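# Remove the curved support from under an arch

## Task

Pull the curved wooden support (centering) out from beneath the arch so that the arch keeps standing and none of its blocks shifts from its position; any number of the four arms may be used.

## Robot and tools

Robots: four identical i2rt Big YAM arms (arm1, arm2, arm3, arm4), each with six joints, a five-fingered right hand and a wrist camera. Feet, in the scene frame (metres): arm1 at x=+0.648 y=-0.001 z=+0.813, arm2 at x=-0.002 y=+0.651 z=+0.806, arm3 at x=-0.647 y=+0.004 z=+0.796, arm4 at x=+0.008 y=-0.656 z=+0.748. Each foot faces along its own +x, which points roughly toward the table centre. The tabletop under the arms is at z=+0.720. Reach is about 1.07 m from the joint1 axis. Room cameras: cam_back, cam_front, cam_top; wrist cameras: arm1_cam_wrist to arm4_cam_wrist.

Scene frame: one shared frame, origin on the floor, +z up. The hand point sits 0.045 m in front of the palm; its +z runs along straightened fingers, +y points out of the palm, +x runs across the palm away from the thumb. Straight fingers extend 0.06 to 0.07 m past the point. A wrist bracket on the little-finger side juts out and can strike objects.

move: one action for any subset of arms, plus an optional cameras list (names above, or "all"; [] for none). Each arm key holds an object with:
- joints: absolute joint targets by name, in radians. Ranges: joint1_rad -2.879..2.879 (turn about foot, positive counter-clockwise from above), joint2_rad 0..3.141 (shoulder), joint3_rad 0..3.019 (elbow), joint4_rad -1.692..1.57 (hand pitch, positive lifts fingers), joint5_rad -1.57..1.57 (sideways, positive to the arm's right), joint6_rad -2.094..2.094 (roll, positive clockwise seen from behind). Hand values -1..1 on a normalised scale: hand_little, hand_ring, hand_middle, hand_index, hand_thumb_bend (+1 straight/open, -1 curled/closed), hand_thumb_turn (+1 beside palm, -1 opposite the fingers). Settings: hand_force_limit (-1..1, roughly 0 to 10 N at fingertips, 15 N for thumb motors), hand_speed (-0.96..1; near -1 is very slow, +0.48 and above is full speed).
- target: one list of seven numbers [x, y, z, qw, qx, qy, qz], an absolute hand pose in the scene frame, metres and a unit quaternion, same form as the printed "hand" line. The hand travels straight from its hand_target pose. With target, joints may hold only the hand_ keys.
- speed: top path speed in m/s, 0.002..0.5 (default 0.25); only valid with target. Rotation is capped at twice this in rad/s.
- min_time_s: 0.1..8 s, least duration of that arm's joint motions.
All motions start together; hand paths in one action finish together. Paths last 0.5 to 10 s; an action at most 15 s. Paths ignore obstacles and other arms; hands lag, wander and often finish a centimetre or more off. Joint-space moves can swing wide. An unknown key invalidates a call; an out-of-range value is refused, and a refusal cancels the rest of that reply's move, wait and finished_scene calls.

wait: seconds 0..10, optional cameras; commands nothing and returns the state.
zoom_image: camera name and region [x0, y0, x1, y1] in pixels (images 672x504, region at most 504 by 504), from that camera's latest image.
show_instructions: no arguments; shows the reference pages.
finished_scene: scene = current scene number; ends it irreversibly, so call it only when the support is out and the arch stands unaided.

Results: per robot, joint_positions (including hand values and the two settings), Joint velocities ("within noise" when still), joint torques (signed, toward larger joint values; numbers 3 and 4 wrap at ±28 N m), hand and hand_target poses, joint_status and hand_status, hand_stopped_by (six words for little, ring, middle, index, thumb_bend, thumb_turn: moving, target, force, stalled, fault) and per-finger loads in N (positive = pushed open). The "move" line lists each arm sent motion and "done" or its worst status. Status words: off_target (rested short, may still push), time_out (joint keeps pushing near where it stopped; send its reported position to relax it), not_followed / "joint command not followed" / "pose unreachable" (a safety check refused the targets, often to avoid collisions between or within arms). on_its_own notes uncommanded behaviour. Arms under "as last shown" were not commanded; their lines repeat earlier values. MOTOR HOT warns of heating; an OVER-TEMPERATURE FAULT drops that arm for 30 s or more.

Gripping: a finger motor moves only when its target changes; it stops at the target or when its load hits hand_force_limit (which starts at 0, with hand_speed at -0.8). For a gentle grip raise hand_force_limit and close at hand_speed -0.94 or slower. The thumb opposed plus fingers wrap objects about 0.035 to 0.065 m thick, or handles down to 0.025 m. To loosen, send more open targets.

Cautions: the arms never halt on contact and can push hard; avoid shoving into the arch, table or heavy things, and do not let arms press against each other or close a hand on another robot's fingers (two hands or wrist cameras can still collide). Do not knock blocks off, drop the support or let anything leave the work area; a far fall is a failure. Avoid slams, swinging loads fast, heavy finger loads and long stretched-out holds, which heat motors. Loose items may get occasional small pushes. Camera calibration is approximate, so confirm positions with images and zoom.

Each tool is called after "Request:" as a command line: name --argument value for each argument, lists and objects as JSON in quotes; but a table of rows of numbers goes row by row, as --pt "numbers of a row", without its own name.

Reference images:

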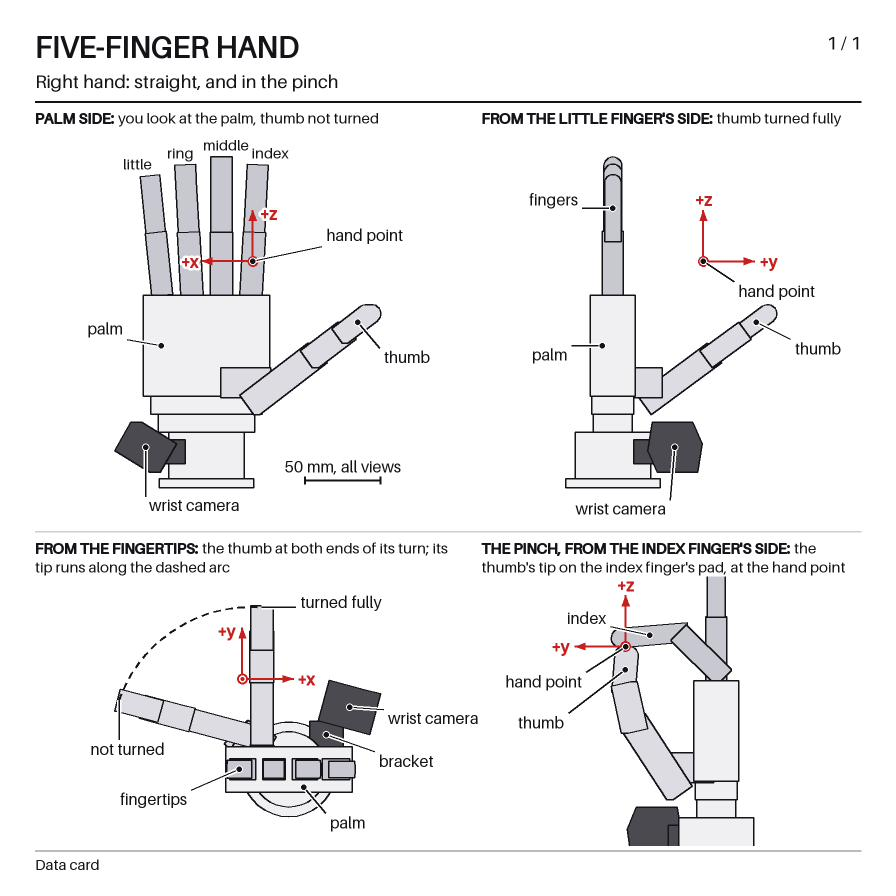

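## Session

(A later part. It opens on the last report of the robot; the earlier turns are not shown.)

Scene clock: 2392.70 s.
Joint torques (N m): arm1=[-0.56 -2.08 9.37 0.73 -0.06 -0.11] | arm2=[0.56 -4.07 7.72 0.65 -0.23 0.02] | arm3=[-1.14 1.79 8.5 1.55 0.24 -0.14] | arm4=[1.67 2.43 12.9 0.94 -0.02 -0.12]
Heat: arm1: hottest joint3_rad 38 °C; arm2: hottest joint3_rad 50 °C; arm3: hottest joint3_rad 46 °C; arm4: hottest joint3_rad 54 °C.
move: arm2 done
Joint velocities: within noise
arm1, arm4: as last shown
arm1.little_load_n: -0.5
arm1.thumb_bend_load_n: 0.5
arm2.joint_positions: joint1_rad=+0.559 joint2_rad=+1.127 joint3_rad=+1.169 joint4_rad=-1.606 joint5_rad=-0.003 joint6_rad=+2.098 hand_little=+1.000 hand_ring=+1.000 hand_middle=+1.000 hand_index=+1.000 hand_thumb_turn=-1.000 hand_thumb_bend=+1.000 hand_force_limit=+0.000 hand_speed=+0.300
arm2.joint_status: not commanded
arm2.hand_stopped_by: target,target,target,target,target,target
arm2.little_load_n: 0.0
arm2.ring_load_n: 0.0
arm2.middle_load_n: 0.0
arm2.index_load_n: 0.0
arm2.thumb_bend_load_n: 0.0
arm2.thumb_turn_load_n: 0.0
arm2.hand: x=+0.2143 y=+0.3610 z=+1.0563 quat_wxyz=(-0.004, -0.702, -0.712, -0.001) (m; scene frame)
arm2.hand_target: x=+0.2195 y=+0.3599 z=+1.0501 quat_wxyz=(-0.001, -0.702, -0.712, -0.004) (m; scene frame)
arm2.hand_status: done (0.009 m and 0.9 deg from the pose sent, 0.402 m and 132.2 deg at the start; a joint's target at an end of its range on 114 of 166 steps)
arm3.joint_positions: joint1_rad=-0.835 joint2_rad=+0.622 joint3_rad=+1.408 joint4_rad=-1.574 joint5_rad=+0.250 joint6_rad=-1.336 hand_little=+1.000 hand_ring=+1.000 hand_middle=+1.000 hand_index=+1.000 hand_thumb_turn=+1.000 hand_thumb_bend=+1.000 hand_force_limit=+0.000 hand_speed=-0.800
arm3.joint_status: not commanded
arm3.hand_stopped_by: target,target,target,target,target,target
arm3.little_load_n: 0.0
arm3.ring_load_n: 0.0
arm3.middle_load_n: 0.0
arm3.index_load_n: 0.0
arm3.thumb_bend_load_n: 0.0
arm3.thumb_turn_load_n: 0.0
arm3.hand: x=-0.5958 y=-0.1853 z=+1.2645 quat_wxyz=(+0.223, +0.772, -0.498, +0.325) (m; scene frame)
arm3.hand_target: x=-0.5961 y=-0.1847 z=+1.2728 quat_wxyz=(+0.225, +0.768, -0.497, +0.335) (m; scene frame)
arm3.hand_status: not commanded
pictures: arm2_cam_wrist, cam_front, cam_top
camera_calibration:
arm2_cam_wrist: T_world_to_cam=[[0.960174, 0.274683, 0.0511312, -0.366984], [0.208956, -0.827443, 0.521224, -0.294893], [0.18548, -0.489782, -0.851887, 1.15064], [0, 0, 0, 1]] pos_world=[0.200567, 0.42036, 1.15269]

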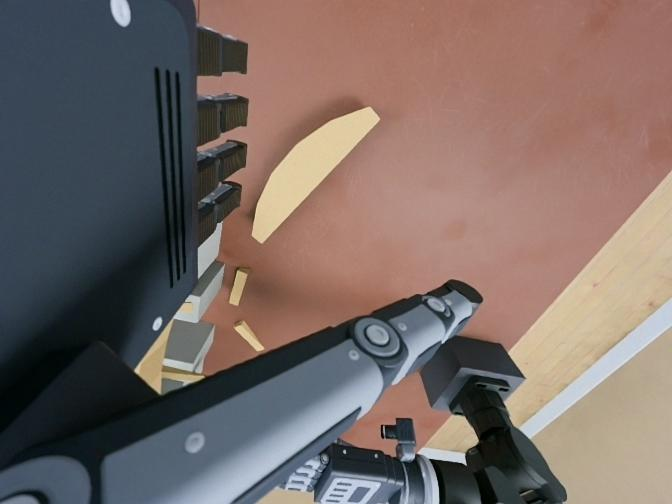

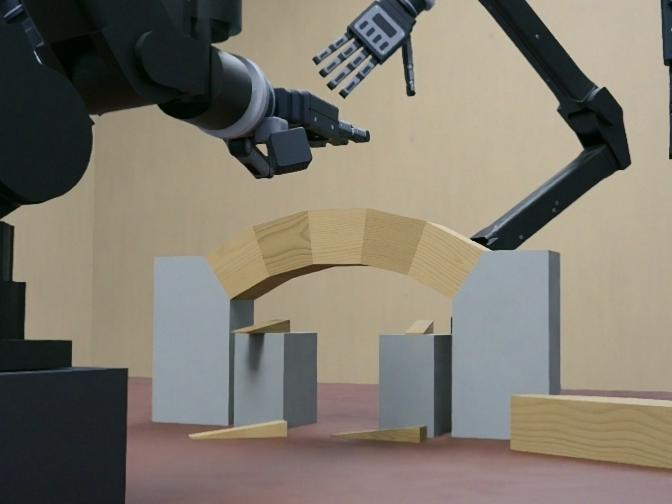

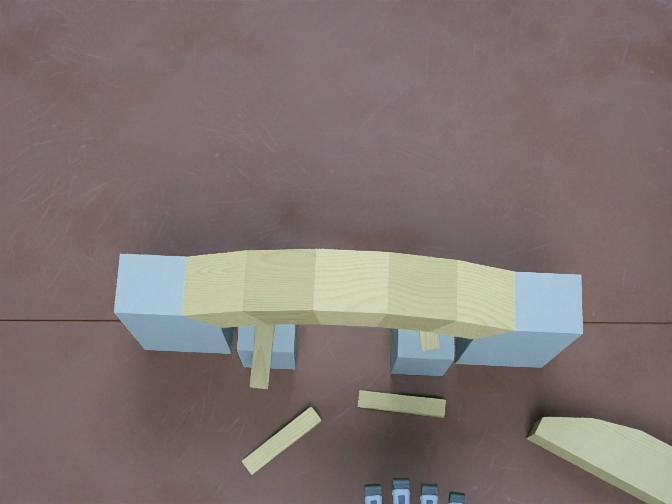

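Request:
move --arm1 '{"target":[0.42,0.0,1.02,0.5,-0.5,-0.5,0.5],"speed":0.25}' --arm4 '{"target":[0.19,-0.25,0.95,0.4545,-0.5417,-0.5417,-0.4545],"speed":0.25}' --arm2 '{"target":[0.19,0.28,0.98,0.4545,0.5417,-0.5417,0.4545],"speed":0.25}'

Request:
move --arm4 '{"target":[0.19,-0.07,0.86,0.4545,-0.5417,-0.5417,-0.4545],"speed":0.2}' --arm2 '{"target":[0.19,0.10,0.87,0.4545,0.5417,-0.5417,0.4545],"speed":0.2}' --cameras '["all"]'

Scene clock: 2518.80 s.
Joint torques (N m): arm1=[-1.55 3.72 17.33 0.47 -0.48 -0.12] | arm2=[-1.08 -6.24 6.84 2.39 0.04 -0.18] | arm3=[-1.08 1.73 8.5 1.57 0.24 -0.14] | arm4=[0.09 -1.79 8.57 2.81 -0.13 0.1]
Heat: arm1: hottest joint3_rad 40 °C; arm2: hottest joint3_rad 45 °C; arm3: hottest joint3_rad 46 °C; arm4: hottest joint3_rad 53 °C.
move: arm1 off_target; arm2 done; arm4 done
Joint velocities: within noise
arm1.joint_positions: joint1_rad=-0.945 joint2_rad=+0.019 joint3_rad=+0.211 joint4_rad=-0.477 joint5_rad=-1.078 joint6_rad=-0.135 hand_little=+1.000 hand_ring=+1.000 hand_middle=+1.000 hand_index=+1.000 hand_thumb_turn=-1.000 hand_thumb_bend=-0.880 hand_force_limit=+0.000 hand_speed=+0.300
arm1.joint_status: not commanded
arm1.hand_stopped_by: target,target,target,target,target,target
arm1.little_load_n: 0.0
arm1.ring_load_n: 0.0
arm1.middle_load_n: 0.0
arm1.index_load_n: 0.0
arm1.thumb_bend_load_n: 0.0
arm1.thumb_turn_load_n: 0.0
arm1.hand: x=+0.4153 y=-0.0017 z=+0.9854 quat_wxyz=(+0.384, -0.516, -0.555, +0.528) (m; scene frame)
arm1.hand_target: x=+0.4156 y=-0.0007 z=+1.0187 quat_wxyz=(+0.411, -0.494, -0.561, +0.522) (m; scene frame)
arm1.hand_status: off_target (0.035 m and 15.2 deg from the pose sent, 0.177 m and 0.9 deg at the start; a joint's target at an end of its range on 133 of 258 steps)
arm2.joint_positions: joint1_rad=+0.969 joint2_rad=+1.224 joint3_rad=+0.507 joint4_rad=+0.403 joint5_rad=+0.924 joint6_rad=-1.331 hand_little=+1.000 hand_ring=+1.000 hand_middle=+1.000 hand_index=+1.000 hand_thumb_turn=-1.000 hand_thumb_bend=+1.000 hand_force_limit=+0.000 hand_speed=+0.300
arm2.joint_status: not commanded
arm2.hand_stopped_by: target,target,target,target,target,target
arm2.little_load_n: 0.0
arm2.ring_load_n: 0.0
arm2.middle_load_n: 0.0
arm2.index_load_n: 0.0
arm2.thumb_bend_load_n: 0.0
arm2.thumb_turn_load_n: 0.5
arm2.hand: x=+0.1940 y=+0.2824 z=+0.9766 quat_wxyz=(+0.453, +0.549, -0.540, +0.449) (m; scene frame)
arm2.hand_target: x=+0.1899 y=+0.2801 z=+0.9799 quat_wxyz=(+0.455, +0.542, -0.542, +0.454) (m; scene frame)
arm2.hand_status: done (0.006 m and 1.0 deg from the pose sent, 0.114 m and 179.7 deg at the start; a joint's target at an end of its range on 70 of 257 steps)
arm3: as last shown
arm4.joint_positions: joint1_rad=-0.542 joint2_rad=+0.904 joint3_rad=+0.405 joint4_rad=+0.306 joint5_rad=-0.502 joint6_rad=-1.673 hand_little=+1.000 hand_ring=+1.000 hand_middle=+1.000 hand_index=+1.000 hand_thumb_turn=-1.000 hand_thumb_bend=+1.000 hand_force_limit=+0.000 hand_speed=+0.300
arm4.joint_status: not commanded
arm4.hand_stopped_by: target,target,target,target,target,target
arm4.little_load_n: 0.0
arm4.ring_load_n: 0.0
arm4.middle_load_n: 0.0
arm4.index_load_n: 0.0
arm4.thumb_bend_load_n: 0.0
arm4.thumb_turn_load_n: 0.5
arm4.hand: x=+0.1870 y=-0.2483 z=+0.9534 quat_wxyz=(-0.453, +0.538, +0.548, +0.452) (m; scene frame)
arm4.hand_target: x=+0.1900 y=-0.2501 z=+0.9500 quat_wxyz=(-0.454, +0.542, +0.542, +0.454) (m; scene frame)
arm4.hand_status: done (0.005 m and 0.8 deg from the pose sent, 0.399 m and 56.9 deg at the start)
pictures: none

Scene clock: 2520.73 s.
Joint torques (N m): arm1=[-1.61 3.72 17.36 0.43 -0.48 -0.12] | arm2=[-0.91 -10.46 7.69 2.69 -0.06 -0.19] | arm3=[-1.14 1.73 8.49 1.57 0.25 -0.13] | arm4=[1.26 -7.94 10.58 3.02 -0.04 0.12]
Heat: arm1: hottest joint3_rad 41 °C; arm2: hottest joint3_rad 45 °C; arm3: hottest joint3_rad 46 °C; arm4: hottest joint3_rad 53 °C.
move: arm2 off_target; arm4 off_target
Joint velocities: within noise
arm1, arm3: as last shown
arm1.joint_positions: joint1_rad=-0.946 joint2_rad=+0.019 joint3_rad=+0.211 joint4_rad=-0.478 joint5_rad=-1.079 joint6_rad=-0.136 hand_little=+1.000 hand_ring=+1.000 hand_middle=+1.000 hand_index=+1.000 hand_thumb_turn=-1.000 hand_thumb_bend=-0.880 hand_force_limit=+0.000 hand_speed=+0.300
arm1.middle_load_n: -0.5
arm1.hand: x=+0.4154 y=-0.0016 z=+0.9854 quat_wxyz=(+0.384, -0.516, -0.555, +0.528) (m; scene frame)
arm1.hand_target: x=+0.4156 y=-0.0006 z=+1.0187 quat_wxyz=(+0.411, -0.494, -0.561, +0.522) (m; scene frame)
arm2.joint_positions: joint1_rad=+0.633 joint2_rad=+1.817 joint3_rad=+0.736 joint4_rad=+0.834 joint5_rad=+0.600 joint6_rad=-1.445 hand_little=+1.000 hand_ring=+1.000 hand_middle=+1.000 hand_index=+1.000 hand_thumb_turn=-1.000 hand_thumb_bend=+1.000 hand_force_limit=+0.000 hand_speed=+0.300
arm2.joint_status: not commanded
arm2.hand_stopped_by: target,target,target,target,target,target
arm2.little_load_n: 0.0
arm2.ring_load_n: 0.0
arm2.middle_load_n: 0.0
arm2.index_load_n: 0.0
arm2.thumb_bend_load_n: 0.0
arm2.thumb_turn_load_n: 0.5
arm2.hand: x=+0.1854 y=+0.1145 z=+0.8639 quat_wxyz=(+0.450, +0.552, -0.544, +0.444) (m; scene frame)
arm2.hand_target: x=+0.1898 y=+0.1006 z=+0.8703 quat_wxyz=(+0.454, +0.542, -0.542, +0.455) (m; scene frame)
arm2.hand_status: off_target (0.016 m and 1.8 deg from the pose sent, 0.211 m and 1.0 deg at the start)
arm4.joint_positions: joint1_rad=-0.342 joint2_rad=+1.633 joint3_rad=+0.647 joint4_rad=+0.748 joint5_rad=-0.293 joint6_rad=-1.632 hand_little=+1.000 hand_ring=+1.000 hand_middle=+1.000 hand_index=+1.000 hand_thumb_turn=-1.000 hand_thumb_bend=+1.000 hand_force_limit=+0.000 hand_speed=+0.300
arm4.joint_status: not commanded
arm4.hand_stopped_by: target,target,target,target,target,target
arm4.little_load_n: 0.0
arm4.ring_load_n: 0.0
arm4.middle_load_n: 0.0
arm4.index_load_n: 0.5
arm4.thumb_bend_load_n: 0.0
arm4.thumb_turn_load_n: 0.5
arm4.hand: x=+0.1858 y=-0.0947 z=+0.8351 quat_wxyz=(-0.439, +0.559, +0.554, +0.434) (m; scene frame)
arm4.hand_target: x=+0.1893 y=-0.0722 z=+0.8608 quat_wxyz=(-0.455, +0.542, +0.542, +0.454) (m; scene frame)
arm4.hand_status: off_target (0.035 m and 3.7 deg from the pose sent, 0.201 m and 0.8 deg at the start)
pictures: arm1_cam_wrist, arm2_cam_wrist, arm3_cam_wrist, arm4_cam_wrist, cam_back, cam_front, cam_top
camera_calibration:
arm1_cam_wrist: T_world_to_cam=[[0.100955, 0.203613, -0.973833, 0.919108], [0.694719, -0.715094, -0.0774951, -0.217681], [-0.712161, -0.668717, -0.213646, 0.624701], [0, 0, 0, 1]] pos_world=[0.503326, 0.0749433, 1.01165]
arm2_cam_wrist: T_world_to_cam=[[-0.96041, -0.0121807, 0.278324, -0.0690737], [-0.213669, 0.673282, -0.707839, 0.575773], [-0.178769, -0.739285, -0.64923, 0.792399], [0, 0, 0, 1]] pos_world=[0.198342, 0.19731, 0.941229]
arm4_cam_wrist: T_world_to_cam=[[0.95615, 0.0653273, 0.285499, -0.41292], [0.242174, -0.724561, -0.645262, 0.421806], [0.164708, 0.686107, -0.70861, 0.741672], [0, 0, 0, 1]] pos_world=[0.170503, -0.176267, 0.91562]

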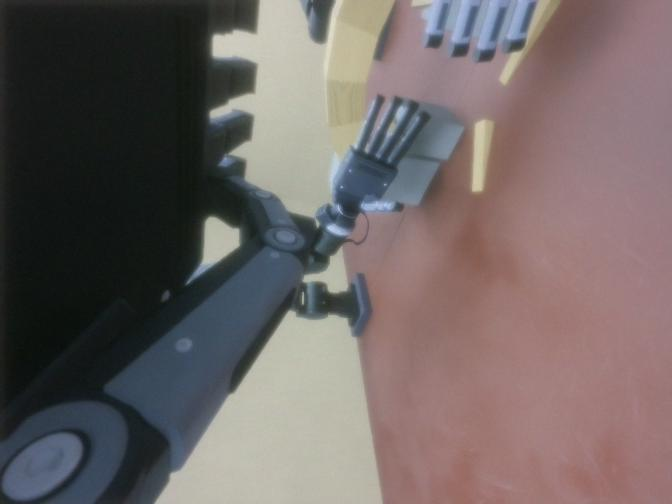

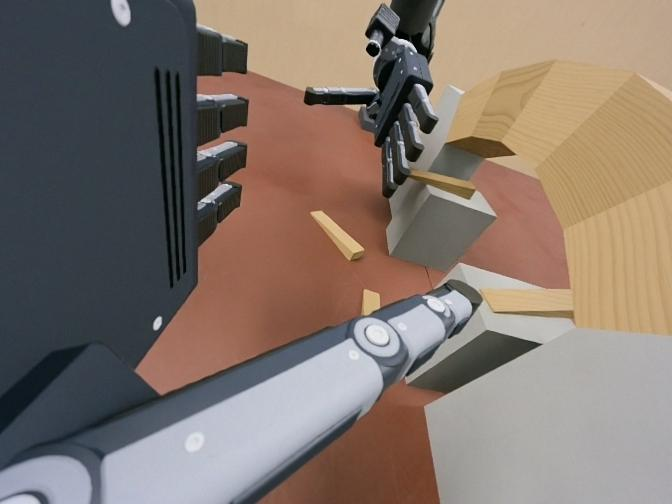

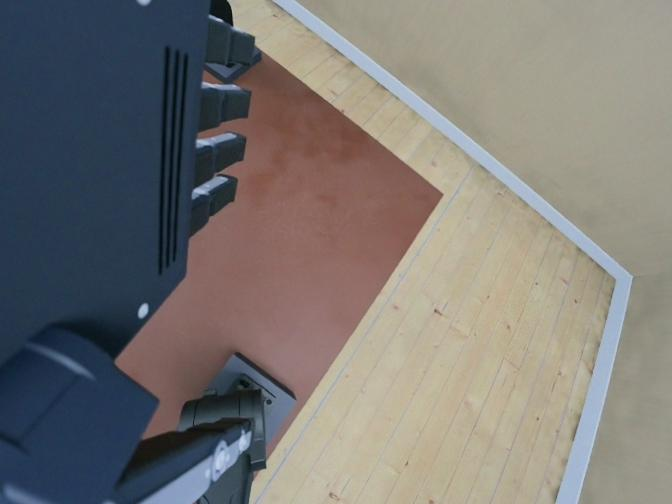

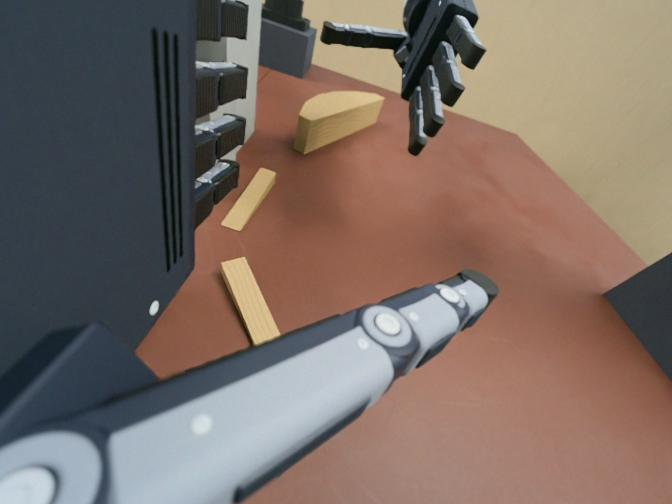

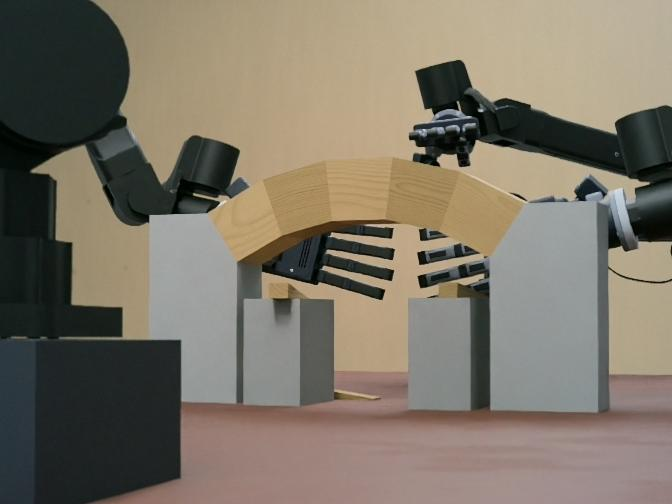

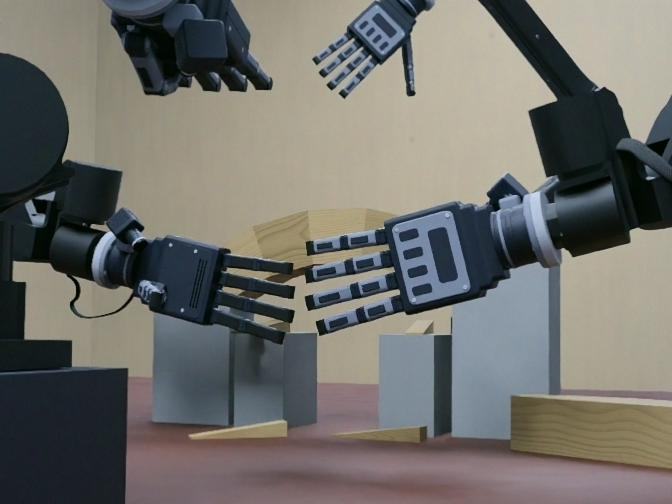

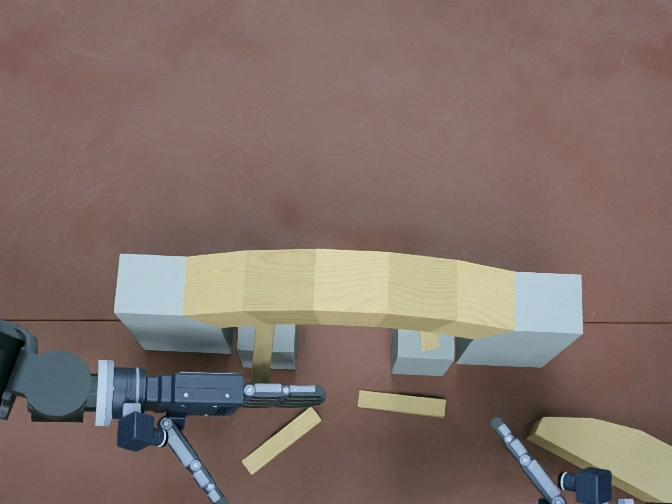

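Request:
move --arm4 '{"target":[0.19,-0.07,0.765,0.4545,-0.5417,-0.5417,-0.4545],"speed":0.15}' --cameras '["cam_front"]'

Scene clock: 2527.07 s.
Joint torques (N m): arm1=[-1.61 3.78 17.37 0.42 -0.48 -0.12] | arm2=[-0.91 -10.4 7.69 2.67 -0.07 -0.17] | arm3=[-1.14 1.79 8.49 1.57 0.24 -0.14] | arm4=[1.49 -10.05 7.35 2.74 -0.04 0.14]
Heat: arm1: hottest joint3_rad 45 °C; arm2: hottest joint3_rad 45 °C; arm3: hottest joint3_rad 46 °C; arm4: hottest joint3_rad 51 °C.
move: arm4 off_target
Joint velocities: within noise
arm1, arm2, arm3: as last shown
arm1.middle_load_n: 0.0
arm4.joint_positions: joint1_rad=-0.342 joint2_rad=+1.921 joint3_rad=+0.658 joint4_rad=+1.052 joint5_rad=-0.293 joint6_rad=-1.632 hand_little=+1.000 hand_ring=+1.000 hand_middle=+1.000 hand_index=+1.000 hand_thumb_turn=-1.000 hand_thumb_bend=+1.000 hand_force_limit=+0.000 hand_speed=+0.300
arm4.joint_status: not commanded
arm4.hand_stopped_by: target,target,target,target,target,target
arm4.little_load_n: 0.0
arm4.ring_load_n: 0.0
arm4.middle_load_n: 0.0
arm4.index_load_n: 0.0
arm4.thumb_bend_load_n: 0.0
arm4.thumb_turn_load_n: 0.0
arm4.hand: x=+0.1886 y=-0.0864 z=+0.7552 quat_wxyz=(-0.444, +0.551, +0.550, +0.444) (m; scene frame)
arm4.hand_target: x=+0.1898 y=-0.0709 z=+0.7652 quat_wxyz=(-0.454, +0.542, +0.542, +0.454) (m; scene frame)
arm4.hand_status: off_target (0.019 m and 2.2 deg from the pose sent, 0.074 m and 3.8 deg at the start)
pictures: cam_front

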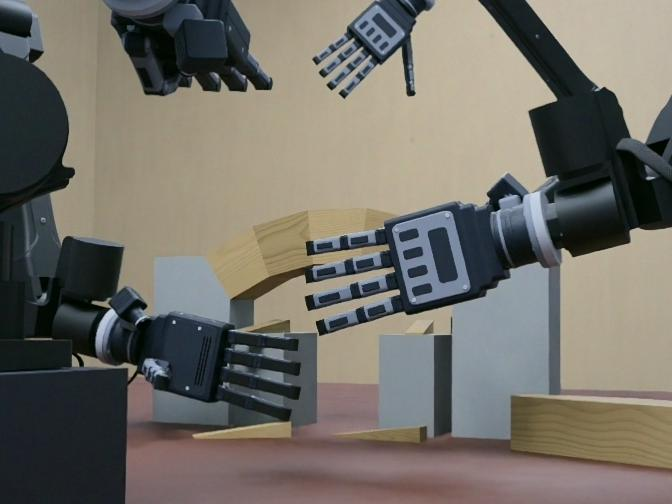

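Request:
move --arm4 '{"target":[0.19,-0.25,0.95,0.4545,-0.5417,-0.5417,-0.4545],"speed":0.2}' --arm2 '{"target":[0.19,0.28,0.98,0.4545,0.5417,-0.5417,0.4545],"speed":0.2}'

Request:
finished_scene --scene 1

Scene clock: 2581.30 s.
Joint torques (N m): arm1=[-1.61 3.78 17.37 0.42 -0.48 -0.13] | arm2=[0.73 -6.71 6.98 1.18 0.29 -0.02] | arm3=[-1.08 1.73 8.49 1.57 0.24 -0.13] | arm4=[0.09 -2.61 9.46 1.74 -0.24 -0.13]
Heat: arm1: hottest joint3_rad 60 °C; arm2: hottest joint3_rad 44 °C; arm3: hottest joint3_rad 46 °C; arm4: hottest joint3_rad 44 °C.
move: arm2 done; arm4 done
Joint velocities: within noise
arm1, arm3: as last shown
arm2.joint_positions: joint1_rad=+0.946 joint2_rad=+1.229 joint3_rad=+0.505 joint4_rad=+0.437 joint5_rad=+0.915 joint6_rad=-1.347 hand_little=+1.000 hand_ring=+1.000 hand_middle=+1.000 hand_index=+1.000 hand_thumb_turn=-1.000 hand_thumb_bend=+1.000 hand_force_limit=+0.000 hand_speed=+0.300
arm2.joint_status: not commanded
arm2.hand_stopped_by: target,target,target,target,target,target
arm2.little_load_n: -0.5
arm2.ring_load_n: 0.0
arm2.middle_load_n: 0.0
arm2.index_load_n: -0.5
arm2.thumb_bend_load_n: 0.0
arm2.thumb_turn_load_n: 0.5
arm2.hand: x=+0.1882 y=+0.2760 z=+0.9788 quat_wxyz=(+0.458, +0.541, -0.542, +0.452) (m; scene frame)
arm2.hand_target: x=+0.1900 y=+0.2799 z=+0.9800 quat_wxyz=(+0.455, +0.542, -0.542, +0.455) (m; scene frame)
arm2.hand_status: done (0.005 m and 0.5 deg from the pose sent, 0.202 m and 1.8 deg at the start)
arm4.joint_positions: joint1_rad=-0.542 joint2_rad=+0.920 joint3_rad=+0.389 joint4_rad=+0.342 joint5_rad=-0.498 joint6_rad=-1.650 hand_little=+1.000 hand_ring=+1.000 hand_middle=+1.000 hand_index=+1.000 hand_thumb_turn=-1.000 hand_thumb_bend=+1.000 hand_force_limit=+0.000 hand_speed=+0.300
arm4.joint_status: not commanded
arm4.hand_stopped_by: target,target,target,target,target,target
arm4.little_load_n: 0.0
arm4.ring_load_n: 0.0
arm4.middle_load_n: 0.0
arm4.index_load_n: -0.5
arm4.thumb_bend_load_n: 0.0
arm4.thumb_turn_load_n: 0.0
arm4.hand: x=+0.1870 y=-0.2490 z=+0.9452 quat_wxyz=(-0.458, +0.544, +0.540, +0.449) (m; scene frame)
arm4.hand_target: x=+0.1899 y=-0.2500 z=+0.9500 quat_wxyz=(-0.455, +0.542, +0.542, +0.455) (m; scene frame)
arm4.hand_status: done (0.006 m and 0.8 deg from the pose sent, 0.254 m and 2.2 deg at the start)
pictures: none

The scene is finished: the task was done.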